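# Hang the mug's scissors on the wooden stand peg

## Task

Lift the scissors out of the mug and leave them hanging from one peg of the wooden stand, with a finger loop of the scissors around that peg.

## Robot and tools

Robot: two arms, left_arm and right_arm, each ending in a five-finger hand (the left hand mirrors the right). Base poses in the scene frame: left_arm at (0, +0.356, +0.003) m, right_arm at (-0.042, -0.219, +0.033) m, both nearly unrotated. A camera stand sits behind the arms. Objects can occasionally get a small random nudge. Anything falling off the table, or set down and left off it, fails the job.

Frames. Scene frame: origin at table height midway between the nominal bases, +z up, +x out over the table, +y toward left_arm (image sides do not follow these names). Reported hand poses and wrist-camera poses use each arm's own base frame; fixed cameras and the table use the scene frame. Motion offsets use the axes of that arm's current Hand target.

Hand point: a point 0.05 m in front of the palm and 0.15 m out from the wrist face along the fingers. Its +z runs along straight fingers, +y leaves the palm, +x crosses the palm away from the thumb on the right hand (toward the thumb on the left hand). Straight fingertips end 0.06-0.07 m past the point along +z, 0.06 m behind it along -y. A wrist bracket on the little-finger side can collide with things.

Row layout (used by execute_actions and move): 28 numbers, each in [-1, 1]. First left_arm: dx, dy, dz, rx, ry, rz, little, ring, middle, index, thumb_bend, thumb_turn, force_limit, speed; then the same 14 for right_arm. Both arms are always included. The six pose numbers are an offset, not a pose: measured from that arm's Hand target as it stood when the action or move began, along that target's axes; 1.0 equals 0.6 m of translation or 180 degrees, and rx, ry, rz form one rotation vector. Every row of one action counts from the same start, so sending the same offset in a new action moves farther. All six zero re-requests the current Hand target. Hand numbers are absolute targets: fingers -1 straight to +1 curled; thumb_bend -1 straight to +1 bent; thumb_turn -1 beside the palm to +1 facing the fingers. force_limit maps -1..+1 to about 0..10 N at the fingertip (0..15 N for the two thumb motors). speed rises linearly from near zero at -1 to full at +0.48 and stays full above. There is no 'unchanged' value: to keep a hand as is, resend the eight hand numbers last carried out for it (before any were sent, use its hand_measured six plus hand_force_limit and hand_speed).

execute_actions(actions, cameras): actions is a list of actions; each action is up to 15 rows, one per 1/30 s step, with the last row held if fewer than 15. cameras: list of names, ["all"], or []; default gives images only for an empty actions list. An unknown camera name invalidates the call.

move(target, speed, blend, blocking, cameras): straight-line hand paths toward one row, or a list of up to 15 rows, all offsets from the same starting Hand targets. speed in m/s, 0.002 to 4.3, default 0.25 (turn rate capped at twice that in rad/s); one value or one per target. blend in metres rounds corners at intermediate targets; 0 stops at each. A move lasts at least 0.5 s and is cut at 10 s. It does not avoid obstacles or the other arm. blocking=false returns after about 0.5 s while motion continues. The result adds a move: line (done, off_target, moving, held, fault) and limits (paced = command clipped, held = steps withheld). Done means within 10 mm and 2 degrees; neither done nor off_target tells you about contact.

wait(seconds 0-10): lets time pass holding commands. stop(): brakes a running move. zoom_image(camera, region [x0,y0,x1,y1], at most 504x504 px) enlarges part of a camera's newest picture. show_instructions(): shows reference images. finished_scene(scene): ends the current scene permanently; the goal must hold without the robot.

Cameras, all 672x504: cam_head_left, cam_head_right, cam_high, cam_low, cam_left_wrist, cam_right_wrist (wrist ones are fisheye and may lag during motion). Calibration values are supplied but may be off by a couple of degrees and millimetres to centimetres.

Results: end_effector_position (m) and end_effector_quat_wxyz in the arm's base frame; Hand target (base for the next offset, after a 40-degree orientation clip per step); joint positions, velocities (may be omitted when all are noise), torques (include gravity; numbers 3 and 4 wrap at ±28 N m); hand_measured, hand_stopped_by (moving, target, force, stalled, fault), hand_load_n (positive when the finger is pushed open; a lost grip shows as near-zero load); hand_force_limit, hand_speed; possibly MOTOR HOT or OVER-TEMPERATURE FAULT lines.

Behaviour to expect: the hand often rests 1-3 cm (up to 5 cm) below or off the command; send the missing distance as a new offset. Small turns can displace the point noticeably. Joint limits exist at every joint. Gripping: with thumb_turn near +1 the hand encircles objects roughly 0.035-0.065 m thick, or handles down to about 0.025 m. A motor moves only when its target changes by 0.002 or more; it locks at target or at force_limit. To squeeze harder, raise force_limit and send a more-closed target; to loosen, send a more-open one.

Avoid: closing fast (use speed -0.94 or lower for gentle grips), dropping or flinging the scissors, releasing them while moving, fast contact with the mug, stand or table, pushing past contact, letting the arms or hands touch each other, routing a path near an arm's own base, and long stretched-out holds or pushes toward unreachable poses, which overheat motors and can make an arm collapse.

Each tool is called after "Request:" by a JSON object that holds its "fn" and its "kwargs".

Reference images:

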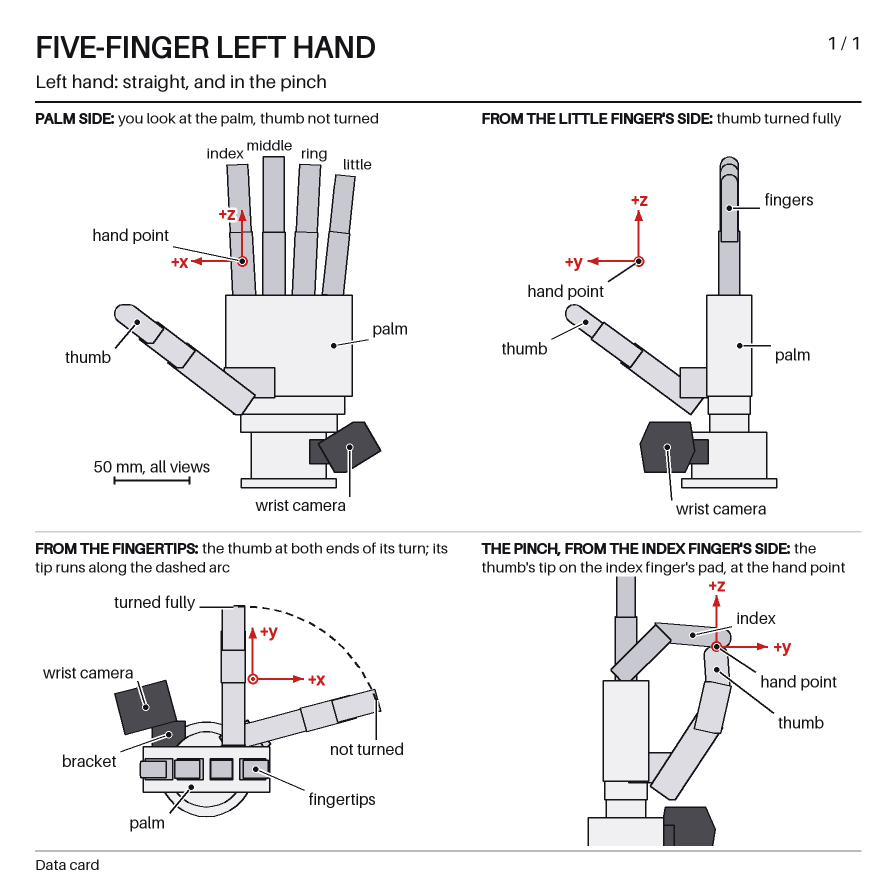

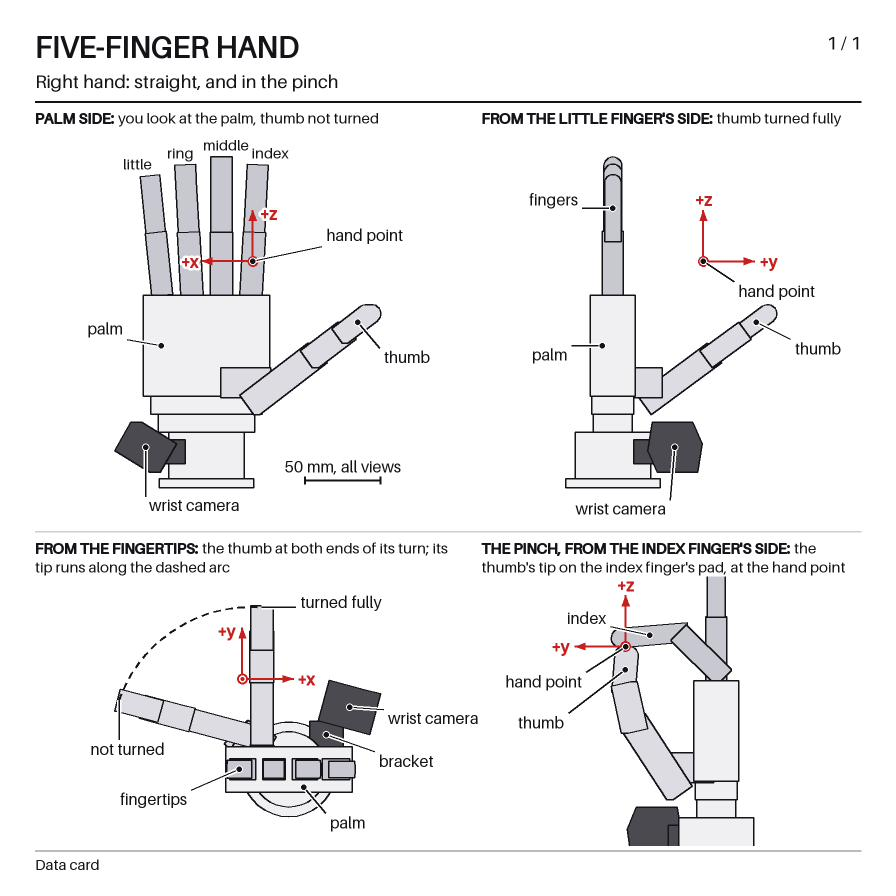

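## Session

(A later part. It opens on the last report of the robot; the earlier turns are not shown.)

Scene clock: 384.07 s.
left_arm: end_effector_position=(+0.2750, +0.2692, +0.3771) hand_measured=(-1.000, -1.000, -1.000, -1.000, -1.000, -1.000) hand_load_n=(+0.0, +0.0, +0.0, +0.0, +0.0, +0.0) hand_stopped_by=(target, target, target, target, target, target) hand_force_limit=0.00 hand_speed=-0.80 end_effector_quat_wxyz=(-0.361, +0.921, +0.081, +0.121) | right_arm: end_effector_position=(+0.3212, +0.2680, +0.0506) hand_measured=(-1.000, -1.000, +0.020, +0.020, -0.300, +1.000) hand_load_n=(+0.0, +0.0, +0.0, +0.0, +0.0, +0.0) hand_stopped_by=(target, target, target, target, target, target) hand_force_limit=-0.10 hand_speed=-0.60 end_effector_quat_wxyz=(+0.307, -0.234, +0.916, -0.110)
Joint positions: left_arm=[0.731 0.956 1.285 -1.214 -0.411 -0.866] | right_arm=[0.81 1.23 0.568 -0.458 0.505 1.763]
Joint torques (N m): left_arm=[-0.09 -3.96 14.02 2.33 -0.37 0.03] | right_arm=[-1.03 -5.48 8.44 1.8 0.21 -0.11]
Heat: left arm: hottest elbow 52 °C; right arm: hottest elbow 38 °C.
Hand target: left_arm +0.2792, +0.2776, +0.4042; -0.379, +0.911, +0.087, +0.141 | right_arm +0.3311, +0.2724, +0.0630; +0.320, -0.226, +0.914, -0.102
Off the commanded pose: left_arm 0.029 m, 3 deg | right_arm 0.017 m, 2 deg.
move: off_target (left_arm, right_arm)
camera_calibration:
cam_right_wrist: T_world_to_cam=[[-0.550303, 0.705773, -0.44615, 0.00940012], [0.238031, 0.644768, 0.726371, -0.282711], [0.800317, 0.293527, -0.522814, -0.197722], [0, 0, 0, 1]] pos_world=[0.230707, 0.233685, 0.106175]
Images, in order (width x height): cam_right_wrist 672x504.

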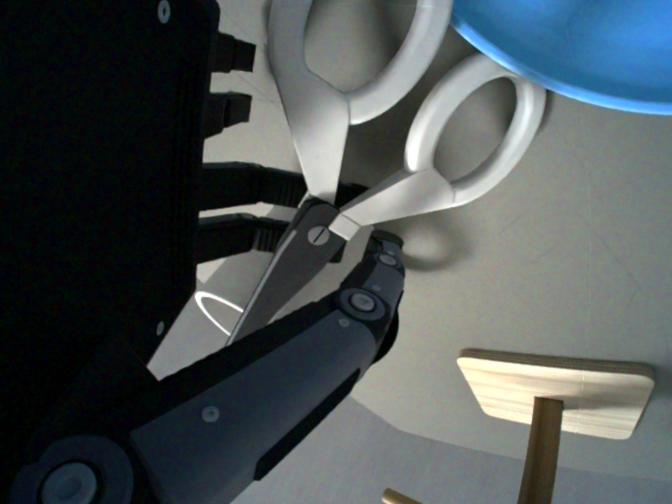

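Request:
{"fn": "move", "kwargs": {"target": [[0,0,0,0,0,0,-1,-1,-1,-1,-1,-1,0,-0.8, 0.0,-0.016,0,0,0,0,-1,-1,0.02,0.02,-0.3,1,-0.1,-0.6]], "speed": 0.06, "cameras": ["cam_right_wrist"]}}

Request:
{"fn": "zoom_image", "kwargs": {"camera": "cam_right_wrist", "region": [260, 100, 560, 325]}}

Scene clock: 386.00 s.
left_arm: end_effector_position=(+0.2750, +0.2692, +0.3771) hand_measured=(-1.000, -1.000, -1.000, -1.000, -1.000, -1.000) hand_load_n=(+0.0, -0.5, +0.0, -0.5, +0.0, +0.0) hand_stopped_by=(target, target, target, target, target, target) hand_force_limit=0.00 hand_speed=-0.80 end_effector_quat_wxyz=(-0.361, +0.921, +0.081, +0.121) | right_arm: end_effector_position=(+0.3265, +0.2622, +0.0559) hand_measured=(-1.000, -1.000, +0.020, +0.020, -0.300, +1.000) hand_load_n=(+0.0, +0.0, +0.0, +0.0, +0.0, +0.0) hand_stopped_by=(target, target, target, target, target, target) hand_force_limit=-0.10 hand_speed=-0.60 end_effector_quat_wxyz=(+0.309, -0.233, +0.916, -0.108)
Joint positions: left_arm=[0.731 0.956 1.285 -1.214 -0.411 -0.866] | right_arm=[0.782 1.213 0.568 -0.456 0.491 1.735]
Joint torques (N m): left_arm=[-0.03 -4.01 14 2.3 -0.38 0.04] | right_arm=[-1.08 -5.48 8.05 1.76 0.19 -0.09]
Heat: left arm: hottest elbow 53 °C; right arm: hottest elbow 38 °C.
Hand target: left_arm +0.2792, +0.2776, +0.4042; -0.379, +0.911, +0.087, +0.141 | right_arm +0.3344, +0.2640, +0.0662; +0.320, -0.227, +0.914, -0.101
Off the commanded pose: left_arm 0.029 m, 3 deg | right_arm 0.013 m, 2 deg.
move: off_target (left_arm, right_arm)
camera_calibration:
cam_right_wrist: T_world_to_cam=[[-0.549378, 0.707667, -0.444288, 0.0179001], [0.23555, 0.641315, 0.730227, -0.282642], [0.801686, 0.296519, -0.519015, -0.198953], [0, 0, 0, 1]] pos_world=[0.235908, 0.227589, 0.111087]
Images, in order (width x height): cam_right_wrist 672x504.

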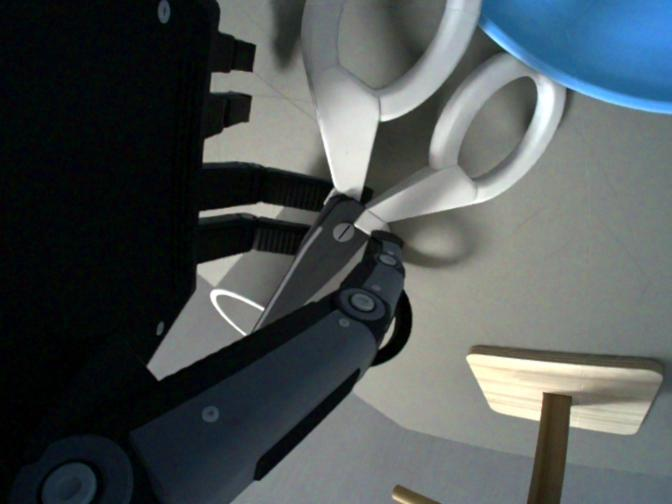

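Scaled by 1.680 from the camera's 672x504 image, which has a finer 960x720 frame.

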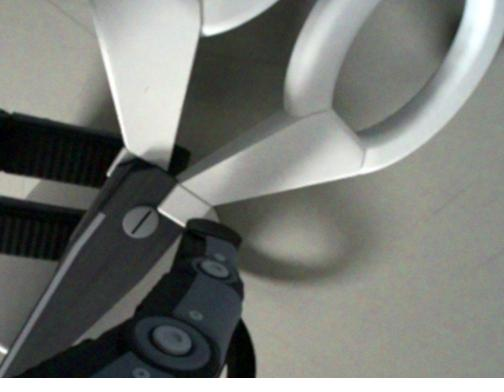

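Request:
{"fn": "move", "kwargs": {"target": [[0,0,0,0,0,0,-1,-1,-1,-1,-1,-1,0,-0.8, 0.0,0.0,0.0,0,0,0,-1,-1,0.14,0.14,-0.1,1,-0.2,-0.85],[0,0,0,0,0,0,-1,-1,-1,-1,-1,-1,0,-0.8, 0,0,0,0,0,0,-1,-1,0.6,0.6,0.3,1,-0.1,-0.9]], "speed": 0.06, "cameras": ["cam_right_wrist","cam_low","cam_high"]}}

Request:
{"fn": "zoom_image", "kwargs": {"camera": "cam_right_wrist", "region": [260, 100, 560, 325]}}

Request:
{"fn": "zoom_image", "kwargs": {"camera": "cam_low", "region": [190, 170, 310, 260]}}

Scene clock: 410.50 s.
left_arm: end_effector_position=(+0.2750, +0.2692, +0.3771) hand_measured=(-1.000, -1.000, -1.000, -1.000, -1.000, -1.000) hand_load_n=(+0.0, +0.0, +0.0, +0.0, +0.0, +0.0) hand_stopped_by=(target, target, target, target, target, target) hand_force_limit=0.00 hand_speed=-0.80 end_effector_quat_wxyz=(-0.361, +0.921, +0.081, +0.121) | right_arm: end_effector_position=(+0.3261, +0.2628, +0.0563) hand_measured=(-1.000, -1.000, +0.164, +0.174, -0.084, +1.000) hand_load_n=(-0.5, +0.0, +4.5, +5.5, +6.5, -0.5) hand_stopped_by=(target, target, force, force, force, target) hand_force_limit=-0.10 hand_speed=-0.90 end_effector_quat_wxyz=(+0.309, -0.234, +0.916, -0.106)
Joint positions: left_arm=[0.731 0.956 1.285 -1.214 -0.411 -0.866] | right_arm=[0.782 1.211 0.568 -0.456 0.488 1.733]
Joint torques (N m): left_arm=[-0.15 -4.13 14 2.3 -0.38 0.03] | right_arm=[-1.08 -5.36 8.08 1.77 0.32 -0.07]
Heat: left arm: hottest elbow 53 °C; right arm: hottest elbow 37 °C.
Hand target: left_arm +0.2792, +0.2776, +0.4042; -0.379, +0.911, +0.087, +0.141 | right_arm +0.3344, +0.2640, +0.0661; +0.320, -0.227, +0.914, -0.101
Off the commanded pose: left_arm 0.029 m, 3 deg | right_arm 0.013 m, 2 deg.
move: off_target (left_arm, right_arm); target 2's new numbers were sent with right_arm's hand 0.013 m and 2 deg from that target
camera_calibration:
cam_right_wrist: T_world_to_cam=[[-0.552231, 0.706685, -0.442309, 0.018439], [0.234318, 0.640722, 0.731143, -0.282673], [0.800085, 0.300119, -0.519416, -0.19896], [0, 0, 0, 1]] pos_world=[0.235603, 0.227796, 0.111487]
Images, in order (width x height): cam_high 672x504, cam_low 672x504, cam_right_wrist 672x504.

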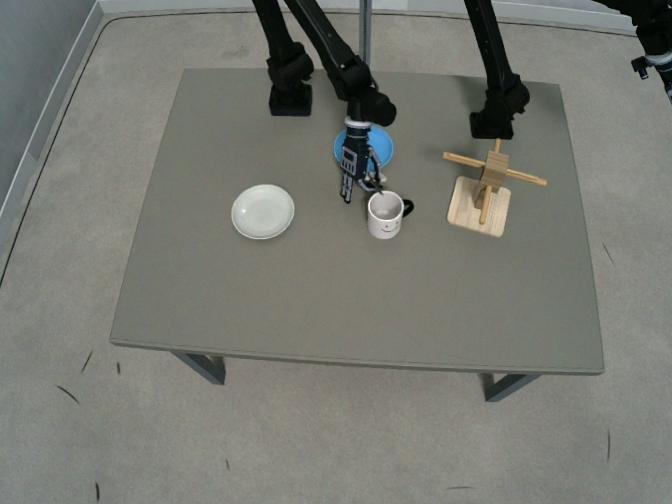

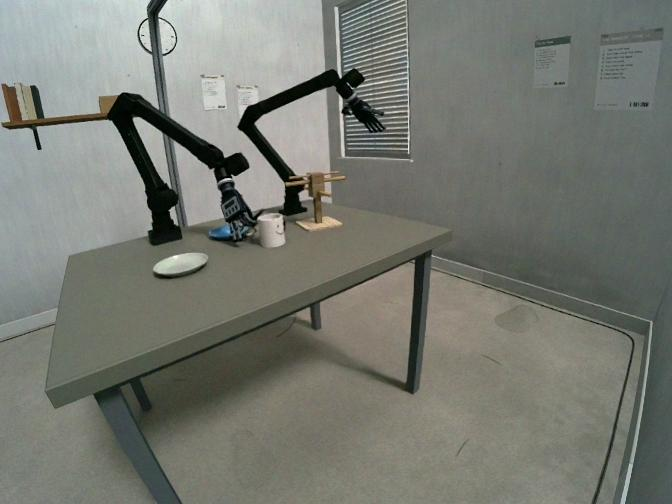

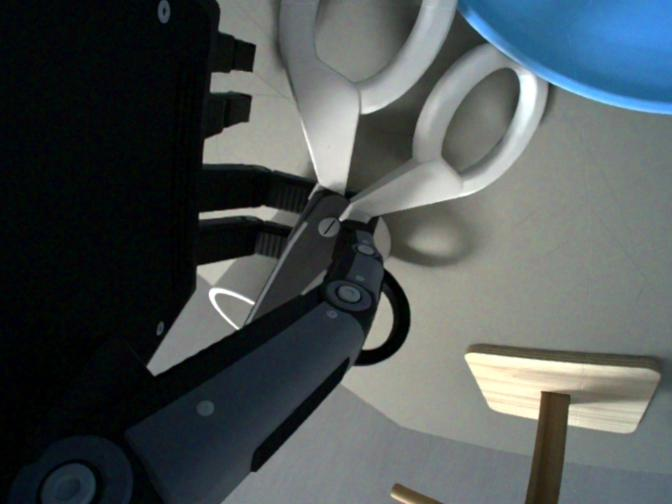

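Scaled by 1.680 from the camera's 672x504 image, which has a finer 960x720 frame.

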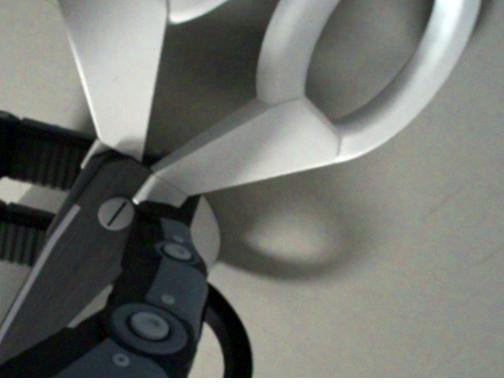

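Scaled by 4.200 from the camera's 672x504 image, which has a finer 960x720 frame.

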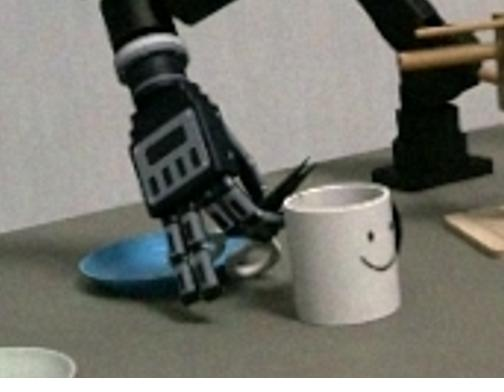

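Request:
{"fn": "move", "kwargs": {"target": [[0,0,0,0,0,0,-1,-1,-1,-1,-1,-1,0,-0.8, -0.0359,-0.022,-0.0517,0,0,0,-1,-1,0.6,0.6,0.3,1,-0.1,-0.9]], "speed": 0.06, "cameras": ["cam_right_wrist","cam_low","cam_high","cam_head_left"]}}

Request:
{"fn": "zoom_image", "kwargs": {"camera": "cam_right_wrist", "region": [260, 100, 560, 325]}}

Request:
{"fn": "zoom_image", "kwargs": {"camera": "cam_low", "region": [190, 170, 310, 260]}}

Scene clock: 413.67 s.
left_arm: end_effector_position=(+0.2750, +0.2692, +0.3771) hand_measured=(-1.000, -1.000, -1.000, -1.000, -1.000, -1.000) hand_load_n=(+0.0, +0.0, +0.0, +0.0, +0.0, -0.5) hand_stopped_by=(target, target, target, target, target, target) hand_force_limit=0.00 hand_speed=-0.80 end_effector_quat_wxyz=(-0.361, +0.921, +0.081, +0.121) | right_arm: end_effector_position=(+0.3160, +0.2528, +0.0777) hand_measured=(-1.000, -1.000, +0.164, +0.174, -0.084, +1.000) hand_load_n=(+0.0, +0.0, +7.0, +2.5, +6.0, -0.5) hand_stopped_by=(target, target, force, force, force, target) hand_force_limit=-0.10 hand_speed=-0.90 end_effector_quat_wxyz=(+0.298, -0.238, +0.917, -0.112)
Joint positions: left_arm=[0.731 0.956 1.285 -1.214 -0.411 -0.866] | right_arm=[0.782 1.131 0.589 -0.582 0.488 1.732]
Joint torques (N m): left_arm=[-0.09 -4.01 14.01 2.3 -0.38 0.04] | right_arm=[-1.03 -4.89 12.12 0.87 0.34 -0.07]
Heat: left arm: hottest elbow 53 °C; right arm: hottest elbow 37 °C.
Hand target: left_arm +0.2792, +0.2776, +0.4042; -0.379, +0.911, +0.087, +0.141 | right_arm +0.3344, +0.2641, +0.1063; +0.320, -0.226, +0.914, -0.101
Off the commanded pose: left_arm 0.029 m, 3 deg | right_arm 0.036 m, 3 deg.
move: off_target (left_arm, right_arm)
camera_calibration:
cam_right_wrist: T_world_to_cam=[[-0.560255, 0.69867, -0.444944, 0.0342164], [0.246853, 0.653587, 0.715463, -0.295614], [0.790682, 0.291006, -0.538644, -0.170043], [0, 0, 0, 1]] pos_world=[0.226593, 0.218787, 0.135132]
Images, in order (width x height): cam_head_left 672x504, cam_high 672x504, cam_low 672x504, cam_right_wrist 672x504.

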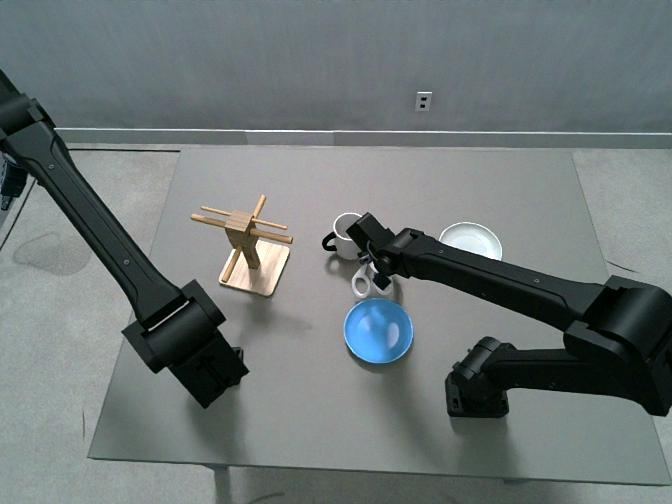

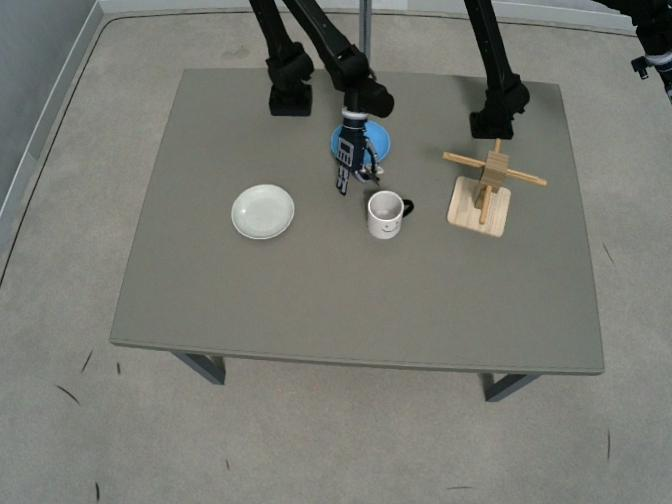

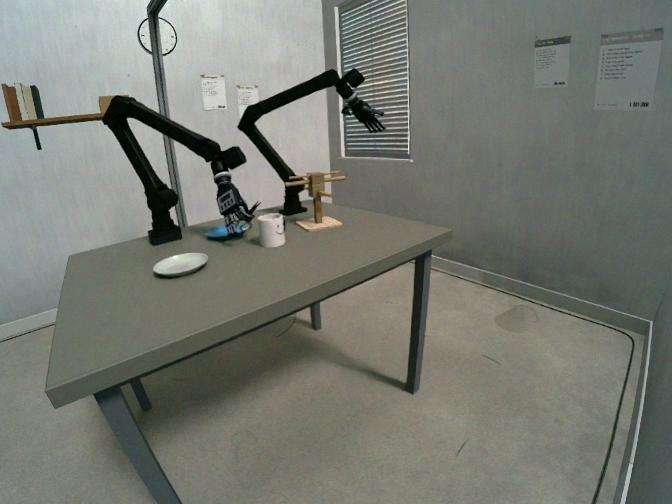

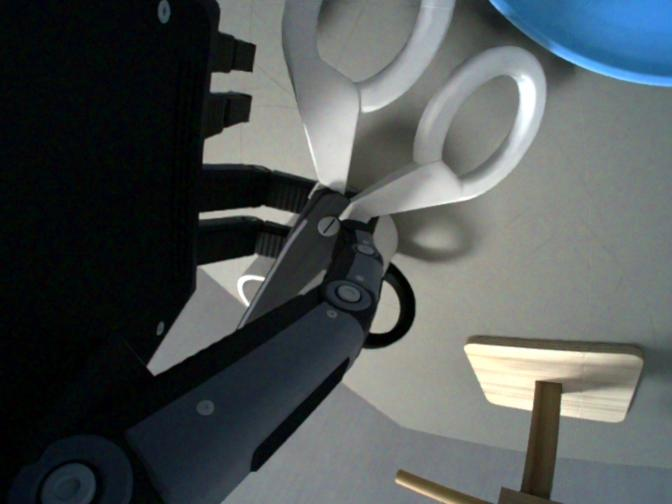

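Scaled by 1.680 from the camera's 672x504 image, which has a finer 960x720 frame.

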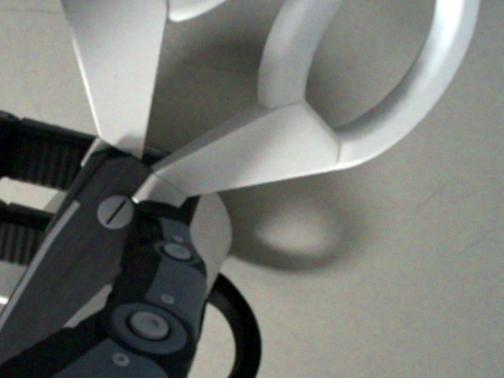

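Scaled by 4.200 from the camera's 672x504 image, which has a finer 960x720 frame.

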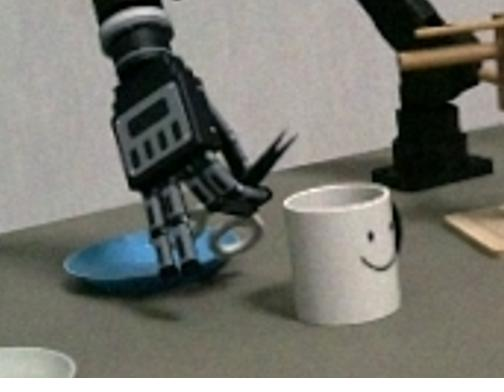

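Request:
{"fn": "move", "kwargs": {"target": [[0,0,0,0,0,0,-1,-1,-1,-1,-1,-1,0,-0.8, -0.0807,-0.1373,-0.165,0,0,0,-1,-1,0.6,0.6,0.3,1,-0.1,-0.9]], "speed": 0.1, "cameras": ["cam_right_wrist","cam_low","cam_head_left"]}}

Scene clock: 425.67 s.
left_arm: end_effector_position=(+0.2750, +0.2692, +0.3771) hand_measured=(-1.000, -1.000, -1.000, -1.000, -1.000, -1.000) hand_load_n=(+0.0, +0.0, +0.0, +0.0, +0.0, -0.5) hand_stopped_by=(target, target, target, target, target, target) hand_force_limit=0.00 hand_speed=-0.80 end_effector_quat_wxyz=(-0.361, +0.921, +0.081, +0.121) | right_arm: end_effector_position=(+0.3212, +0.2140, +0.2021) hand_measured=(-1.000, -1.000, +0.164, +0.174, -0.084, +1.000) hand_load_n=(+0.0, +0.0, +7.0, +2.0, +6.0, -1.0) hand_stopped_by=(target, target, force, force, force, target) hand_force_limit=-0.10 hand_speed=-0.90 end_effector_quat_wxyz=(+0.296, -0.237, +0.919, -0.112)
Joint positions: left_arm=[0.731 0.956 1.285 -1.214 -0.411 -0.866] | right_arm=[0.661 0.918 0.802 -0.961 0.43 1.616]
Joint torques (N m): left_arm=[-0.03 -4.13 14 2.3 -0.38 0.04] | right_arm=[-1.03 -3.43 13.93 0.98 0.16 -0.08]
Heat: left arm: hottest elbow 53 °C; right arm: hottest elbow 37 °C.
Hand target: left_arm +0.2792, +0.2776, +0.4042; -0.379, +0.911, +0.087, +0.141 | right_arm +0.3341, +0.2189, +0.2361; +0.320, -0.226, +0.914, -0.102
Off the commanded pose: left_arm 0.029 m, 3 deg | right_arm 0.037 m, 3 deg.
move: off_target (left_arm, right_arm)
camera_calibration:
cam_right_wrist: T_world_to_cam=[[-0.561052, 0.70048, -0.441076, 0.118579], [0.252986, 0.652446, 0.714361, -0.361974], [0.788174, 0.289208, -0.543268, -0.0936209], [0, 0, 0, 1]] pos_world=[0.231893, 0.180182, 0.260021]
Images, in order (width x height): cam_head_left 672x504, cam_low 672x504, cam_right_wrist 672x504.

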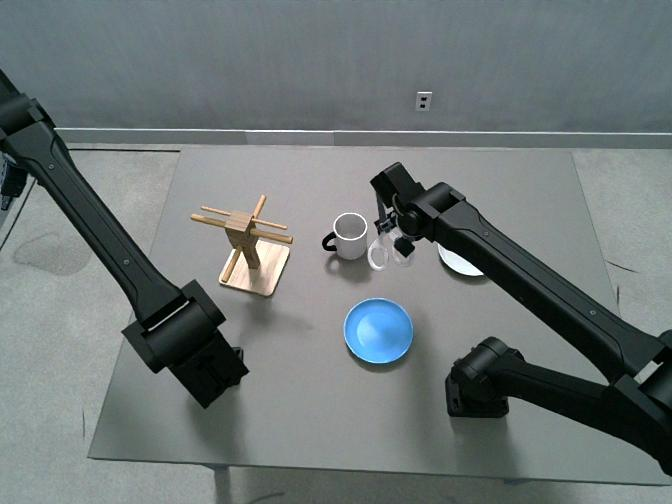

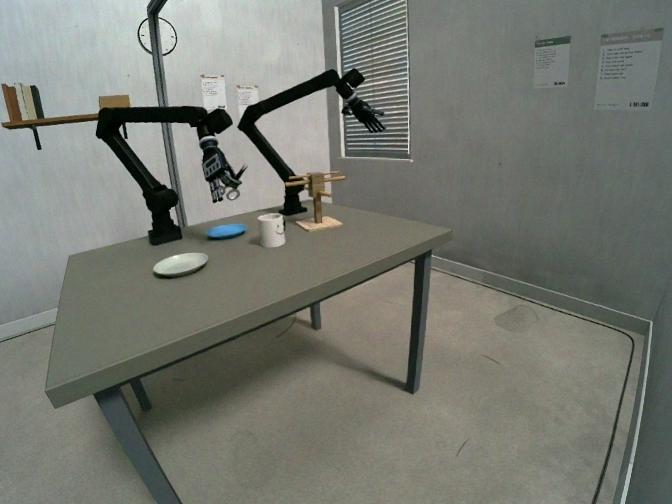

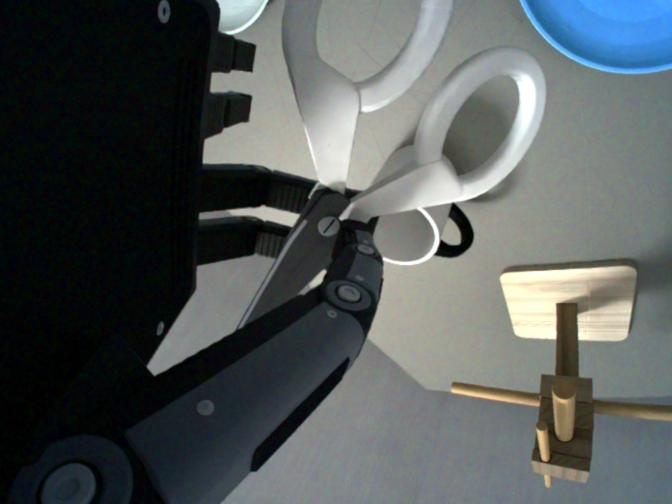

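Request:
{"fn": "zoom_image", "kwargs": {"camera": "cam_right_wrist", "region": [430, 240, 672, 504]}}

Scaled by 1.909 from the camera's 672x504 image, which has a finer 960x720 frame.

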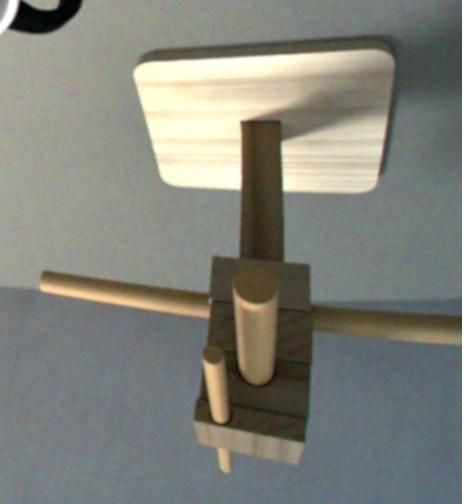

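Request:
{"fn": "zoom_image", "kwargs": {"camera": "cam_right_wrist", "region": [260, 0, 560, 260]}}

Scaled by 1.680 from the camera's 672x504 image, which has a finer 960x720 frame.

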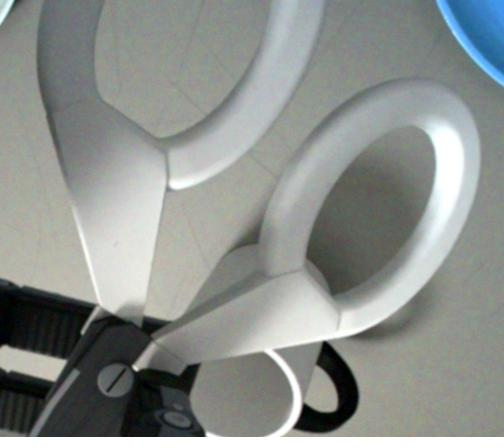

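Request:
{"fn": "zoom_image", "kwargs": {"camera": "cam_head_left", "region": [180, 185, 310, 305]}}

Request:
{"fn": "zoom_image", "kwargs": {"camera": "cam_head_left", "region": [340, 190, 440, 290]}}

Scaled by 3.877 from the camera's 672x504 image, which has a finer 960x720 frame.

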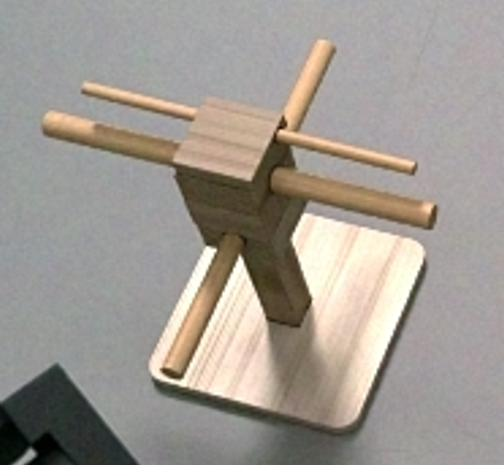

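Scaled by 5.040 from the camera's 672x504 image, which has a finer 960x720 frame.

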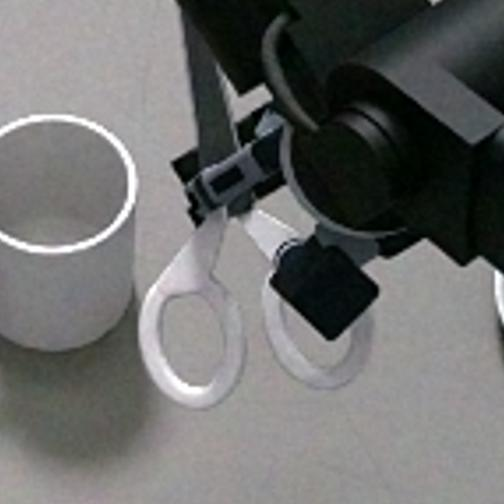

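Request:
{"fn": "move", "kwargs": {"target": [[0,0,0,0,0,0,-1,-1,-1,-1,-1,-1,0,-0.8, -0.0097,0.0517,-0.0453,-0.035,-0.2499,-0.447,-1,-1,0.6,0.6,0.3,1,-0.1,-0.9]], "speed": 0.25, "cameras": ["cam_right_wrist","cam_low","cam_head_left"]}}

Scene clock: 458.37 s.
left_arm: end_effector_position=(+0.2750, +0.2692, +0.3771) hand_measured=(-1.000, -1.000, -1.000, -1.000, -1.000, -1.000) hand_load_n=(+0.0, +0.0, -0.5, +0.0, +0.0, -0.5) hand_stopped_by=(target, target, target, target, target, target) hand_force_limit=0.00 hand_speed=-0.80 end_effector_quat_wxyz=(-0.361, +0.921, +0.081, +0.121) | right_arm: end_effector_position=(+0.2966, +0.2485, +0.2305) hand_measured=(-1.000, -1.000, +0.164, +0.174, -0.084, +1.000) hand_load_n=(+0.0, +0.0, +6.5, +2.0, +6.0, -1.0) hand_stopped_by=(target, target, force, force, force, target) hand_force_limit=-0.10 hand_speed=-0.90 end_effector_quat_wxyz=(-0.456, +0.790, -0.387, +0.135)
Joint positions: left_arm=[0.731 0.956 1.285 -1.214 -0.411 -0.866] | right_arm=[0.482 0.859 0.761 -0.51 -0.288 -0.026]
Joint torques (N m): left_arm=[-0.09 -4.07 14 2.32 -0.38 0.04] | right_arm=[-1.14 -2.02 13.01 2.14 -0.4 -0.1]
Heat: left arm: hottest elbow 53 °C; right arm: hottest elbow 39 °C.
Hand target: left_arm +0.2792, +0.2776, +0.4042; -0.379, +0.911, +0.087, +0.141 | right_arm +0.3102, +0.2501, +0.2502; -0.468, +0.783, -0.383, +0.147
Off the commanded pose: left_arm 0.029 m, 3 deg | right_arm 0.024 m, 2 deg.
move: off_target (left_arm, right_arm)
camera_calibration:
cam_right_wrist: T_world_to_cam=[[-0.310407, -0.484451, -0.817897, 0.40024], [-0.94056, 0.28126, 0.190366, 0.168399], [0.137819, 0.828372, -0.54296, -0.00998586], [0, 0, 0, 1]] pos_world=[0.284002, 0.154805, 0.289876]
Images, in order (width x height): cam_head_left 672x504, cam_low 672x504, cam_right_wrist 672x504.

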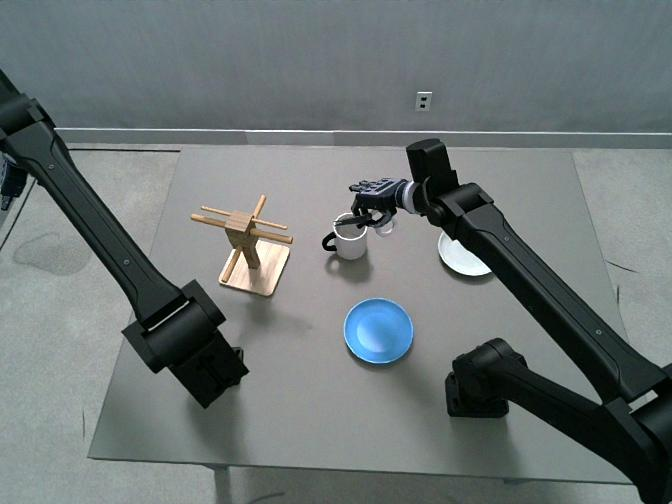

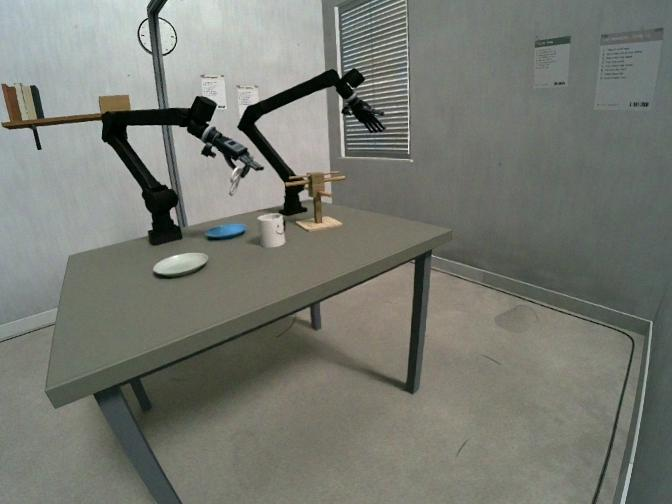

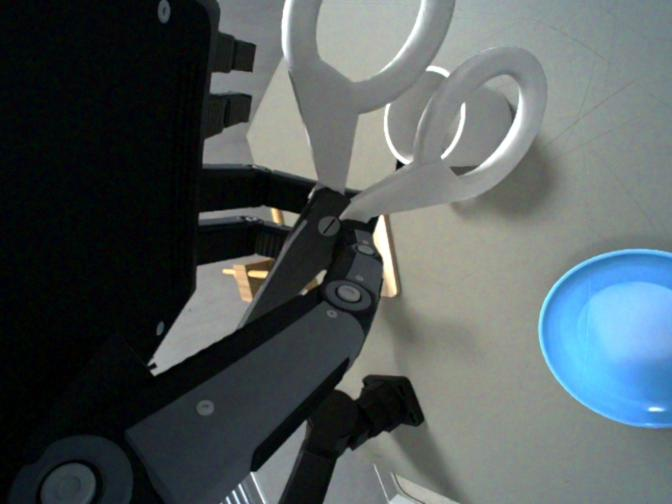

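Request:
{"fn": "move", "kwargs": {"target": [[0,0,0,0,0,0,-1,-1,-1,-1,-1,-1,0,-0.8, -0.1097,0.1592,0.1213,0.279,0.0263,-0.643,-1,-1,0.6,0.6,0.3,1,-0.1,-0.9]], "speed": 0.25, "cameras": ["cam_right_wrist","cam_low","cam_head_left","cam_high"]}}

Scene clock: 469.27 s.
left_arm: end_effector_position=(+0.2750, +0.2692, +0.3771) hand_measured=(-1.000, -1.000, -1.000, -1.000, -1.000, -1.000) hand_load_n=(+0.0, +0.0, +0.0, +0.0, -0.5, +0.0) hand_stopped_by=(target, target, target, target, target, target) hand_force_limit=0.00 hand_speed=-0.80 end_effector_quat_wxyz=(-0.361, +0.921, +0.081, +0.121) | right_arm: end_effector_position=(+0.2630, +0.3231, +0.1420) hand_measured=(-1.000, -1.000, +0.164, +0.174, -0.084, +1.000) hand_load_n=(+0.5, +0.0, +6.5, +2.0, +6.0, -0.5) hand_stopped_by=(target, target, force, force, force, target) hand_force_limit=-0.10 hand_speed=-0.90 end_effector_quat_wxyz=(-0.363, +0.496, +0.504, +0.607)
Joint positions: left_arm=[0.731 0.956 1.285 -1.214 -0.411 -0.866] | right_arm=[0.779 1.356 0.14 1.217 -0.552 -1.825]
Joint torques (N m): left_arm=[-0.03 -4.13 13.98 2.3 -0.38 0.04] | right_arm=[-1.14 -2.55 3.56 3 -0.23 -0.15]
Heat: left arm: hottest elbow 54 °C; right arm: hottest elbow 40 °C.
Hand target: left_arm +0.2792, +0.2776, +0.4042; -0.379, +0.911, +0.087, +0.141 | right_arm +0.2652, +0.3181, +0.1401; -0.356, +0.496, +0.504, +0.611
Off the commanded pose: left_arm 0.029 m, 3 deg | right_arm 0.006 m, 1 deg.
move: off_target (left_arm)
camera_calibration:
cam_right_wrist: T_world_to_cam=[[0.835081, -0.231708, 0.49895, -0.216431], [0.309408, -0.552104, -0.77424, 0.210169], [0.45487, 0.800932, -0.389359, -0.211587], [0, 0, 0, 1]] pos_world=[0.211954, 0.235354, 0.188326]
Images, in order (width x height): cam_head_left 672x504, cam_high 672x504, cam_low 672x504, cam_right_wrist 672x504.

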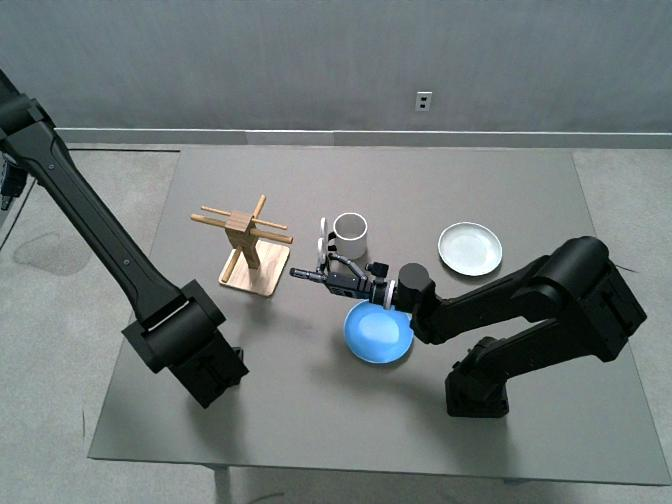

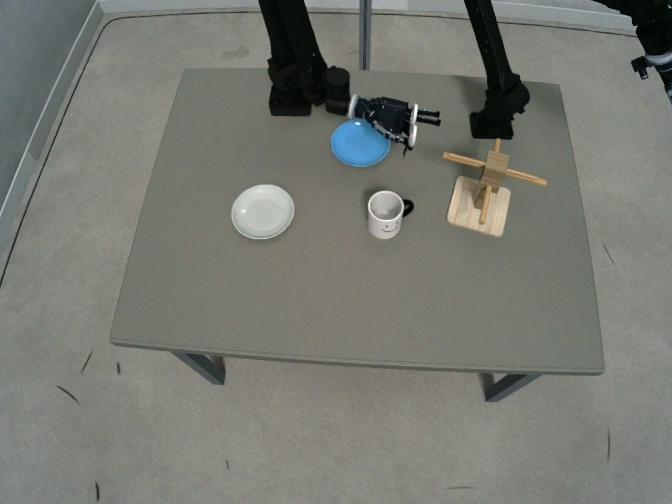

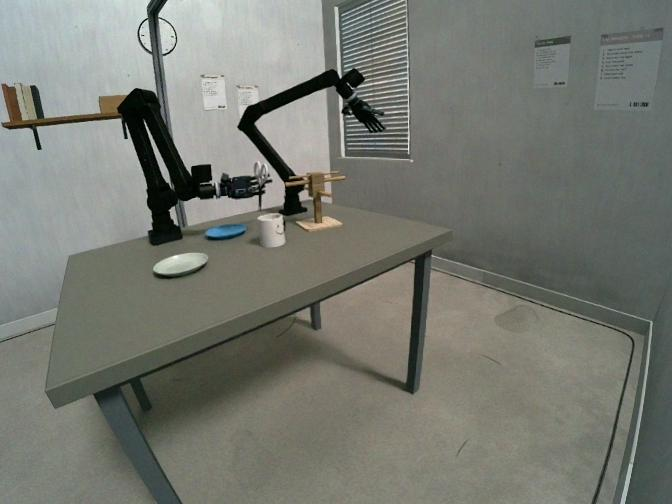

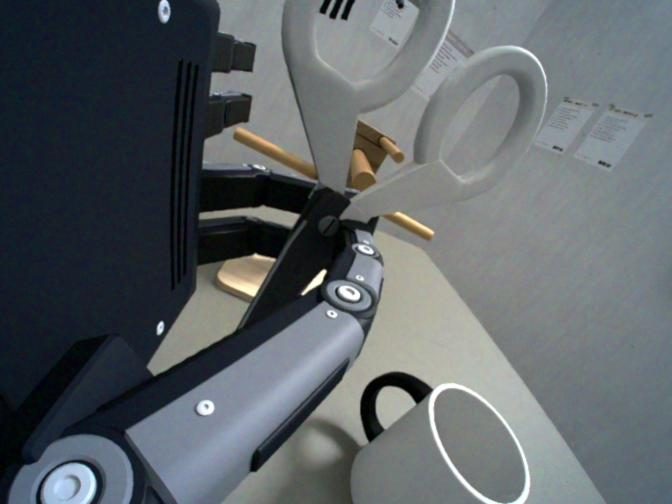

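Request:
{"fn": "zoom_image", "kwargs": {"camera": "cam_right_wrist", "region": [200, 0, 560, 270]}}

Request:
{"fn": "zoom_image", "kwargs": {"camera": "cam_low", "region": [200, 130, 360, 250]}}

Request:
{"fn": "zoom_image", "kwargs": {"camera": "cam_high", "region": [370, 70, 560, 250]}}

Request:
{"fn": "zoom_image", "kwargs": {"camera": "cam_head_left", "region": [180, 180, 400, 345]}}

Scaled by 1.400 from the camera's 672x504 image, which has a finer 960x720 frame.

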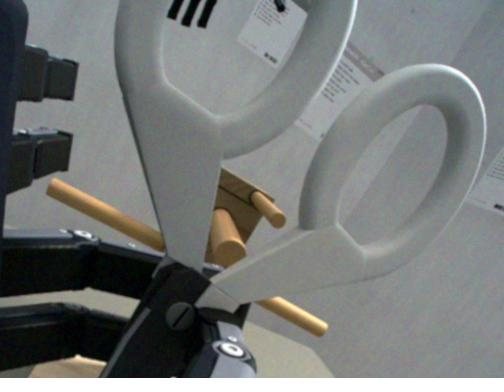

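Scaled by 3.150 from the camera's 672x504 image, which has a finer 960x720 frame.

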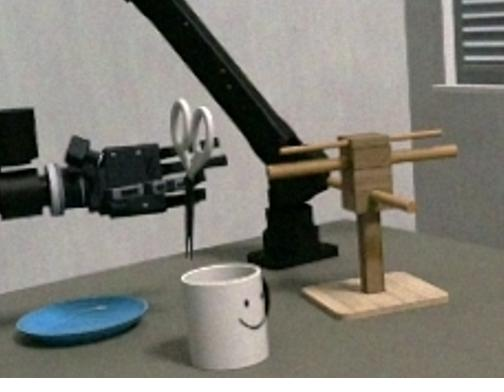

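Scaled by 2.653 from the camera's 672x504 image, which has a finer 960x720 frame.

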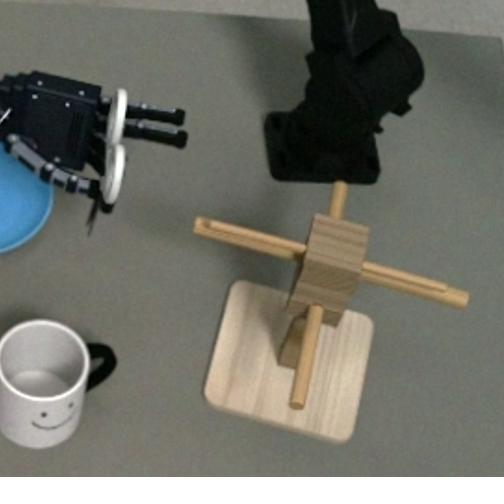

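Scaled by 2.291 from the camera's 672x504 image, which has a finer 960x720 frame.

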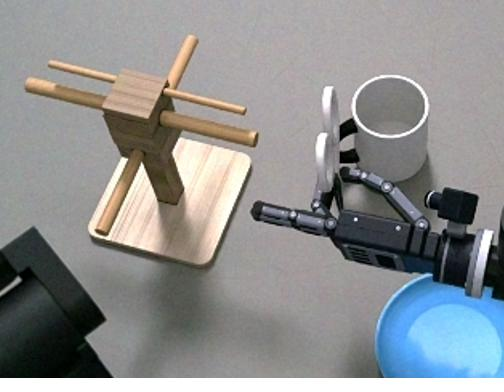

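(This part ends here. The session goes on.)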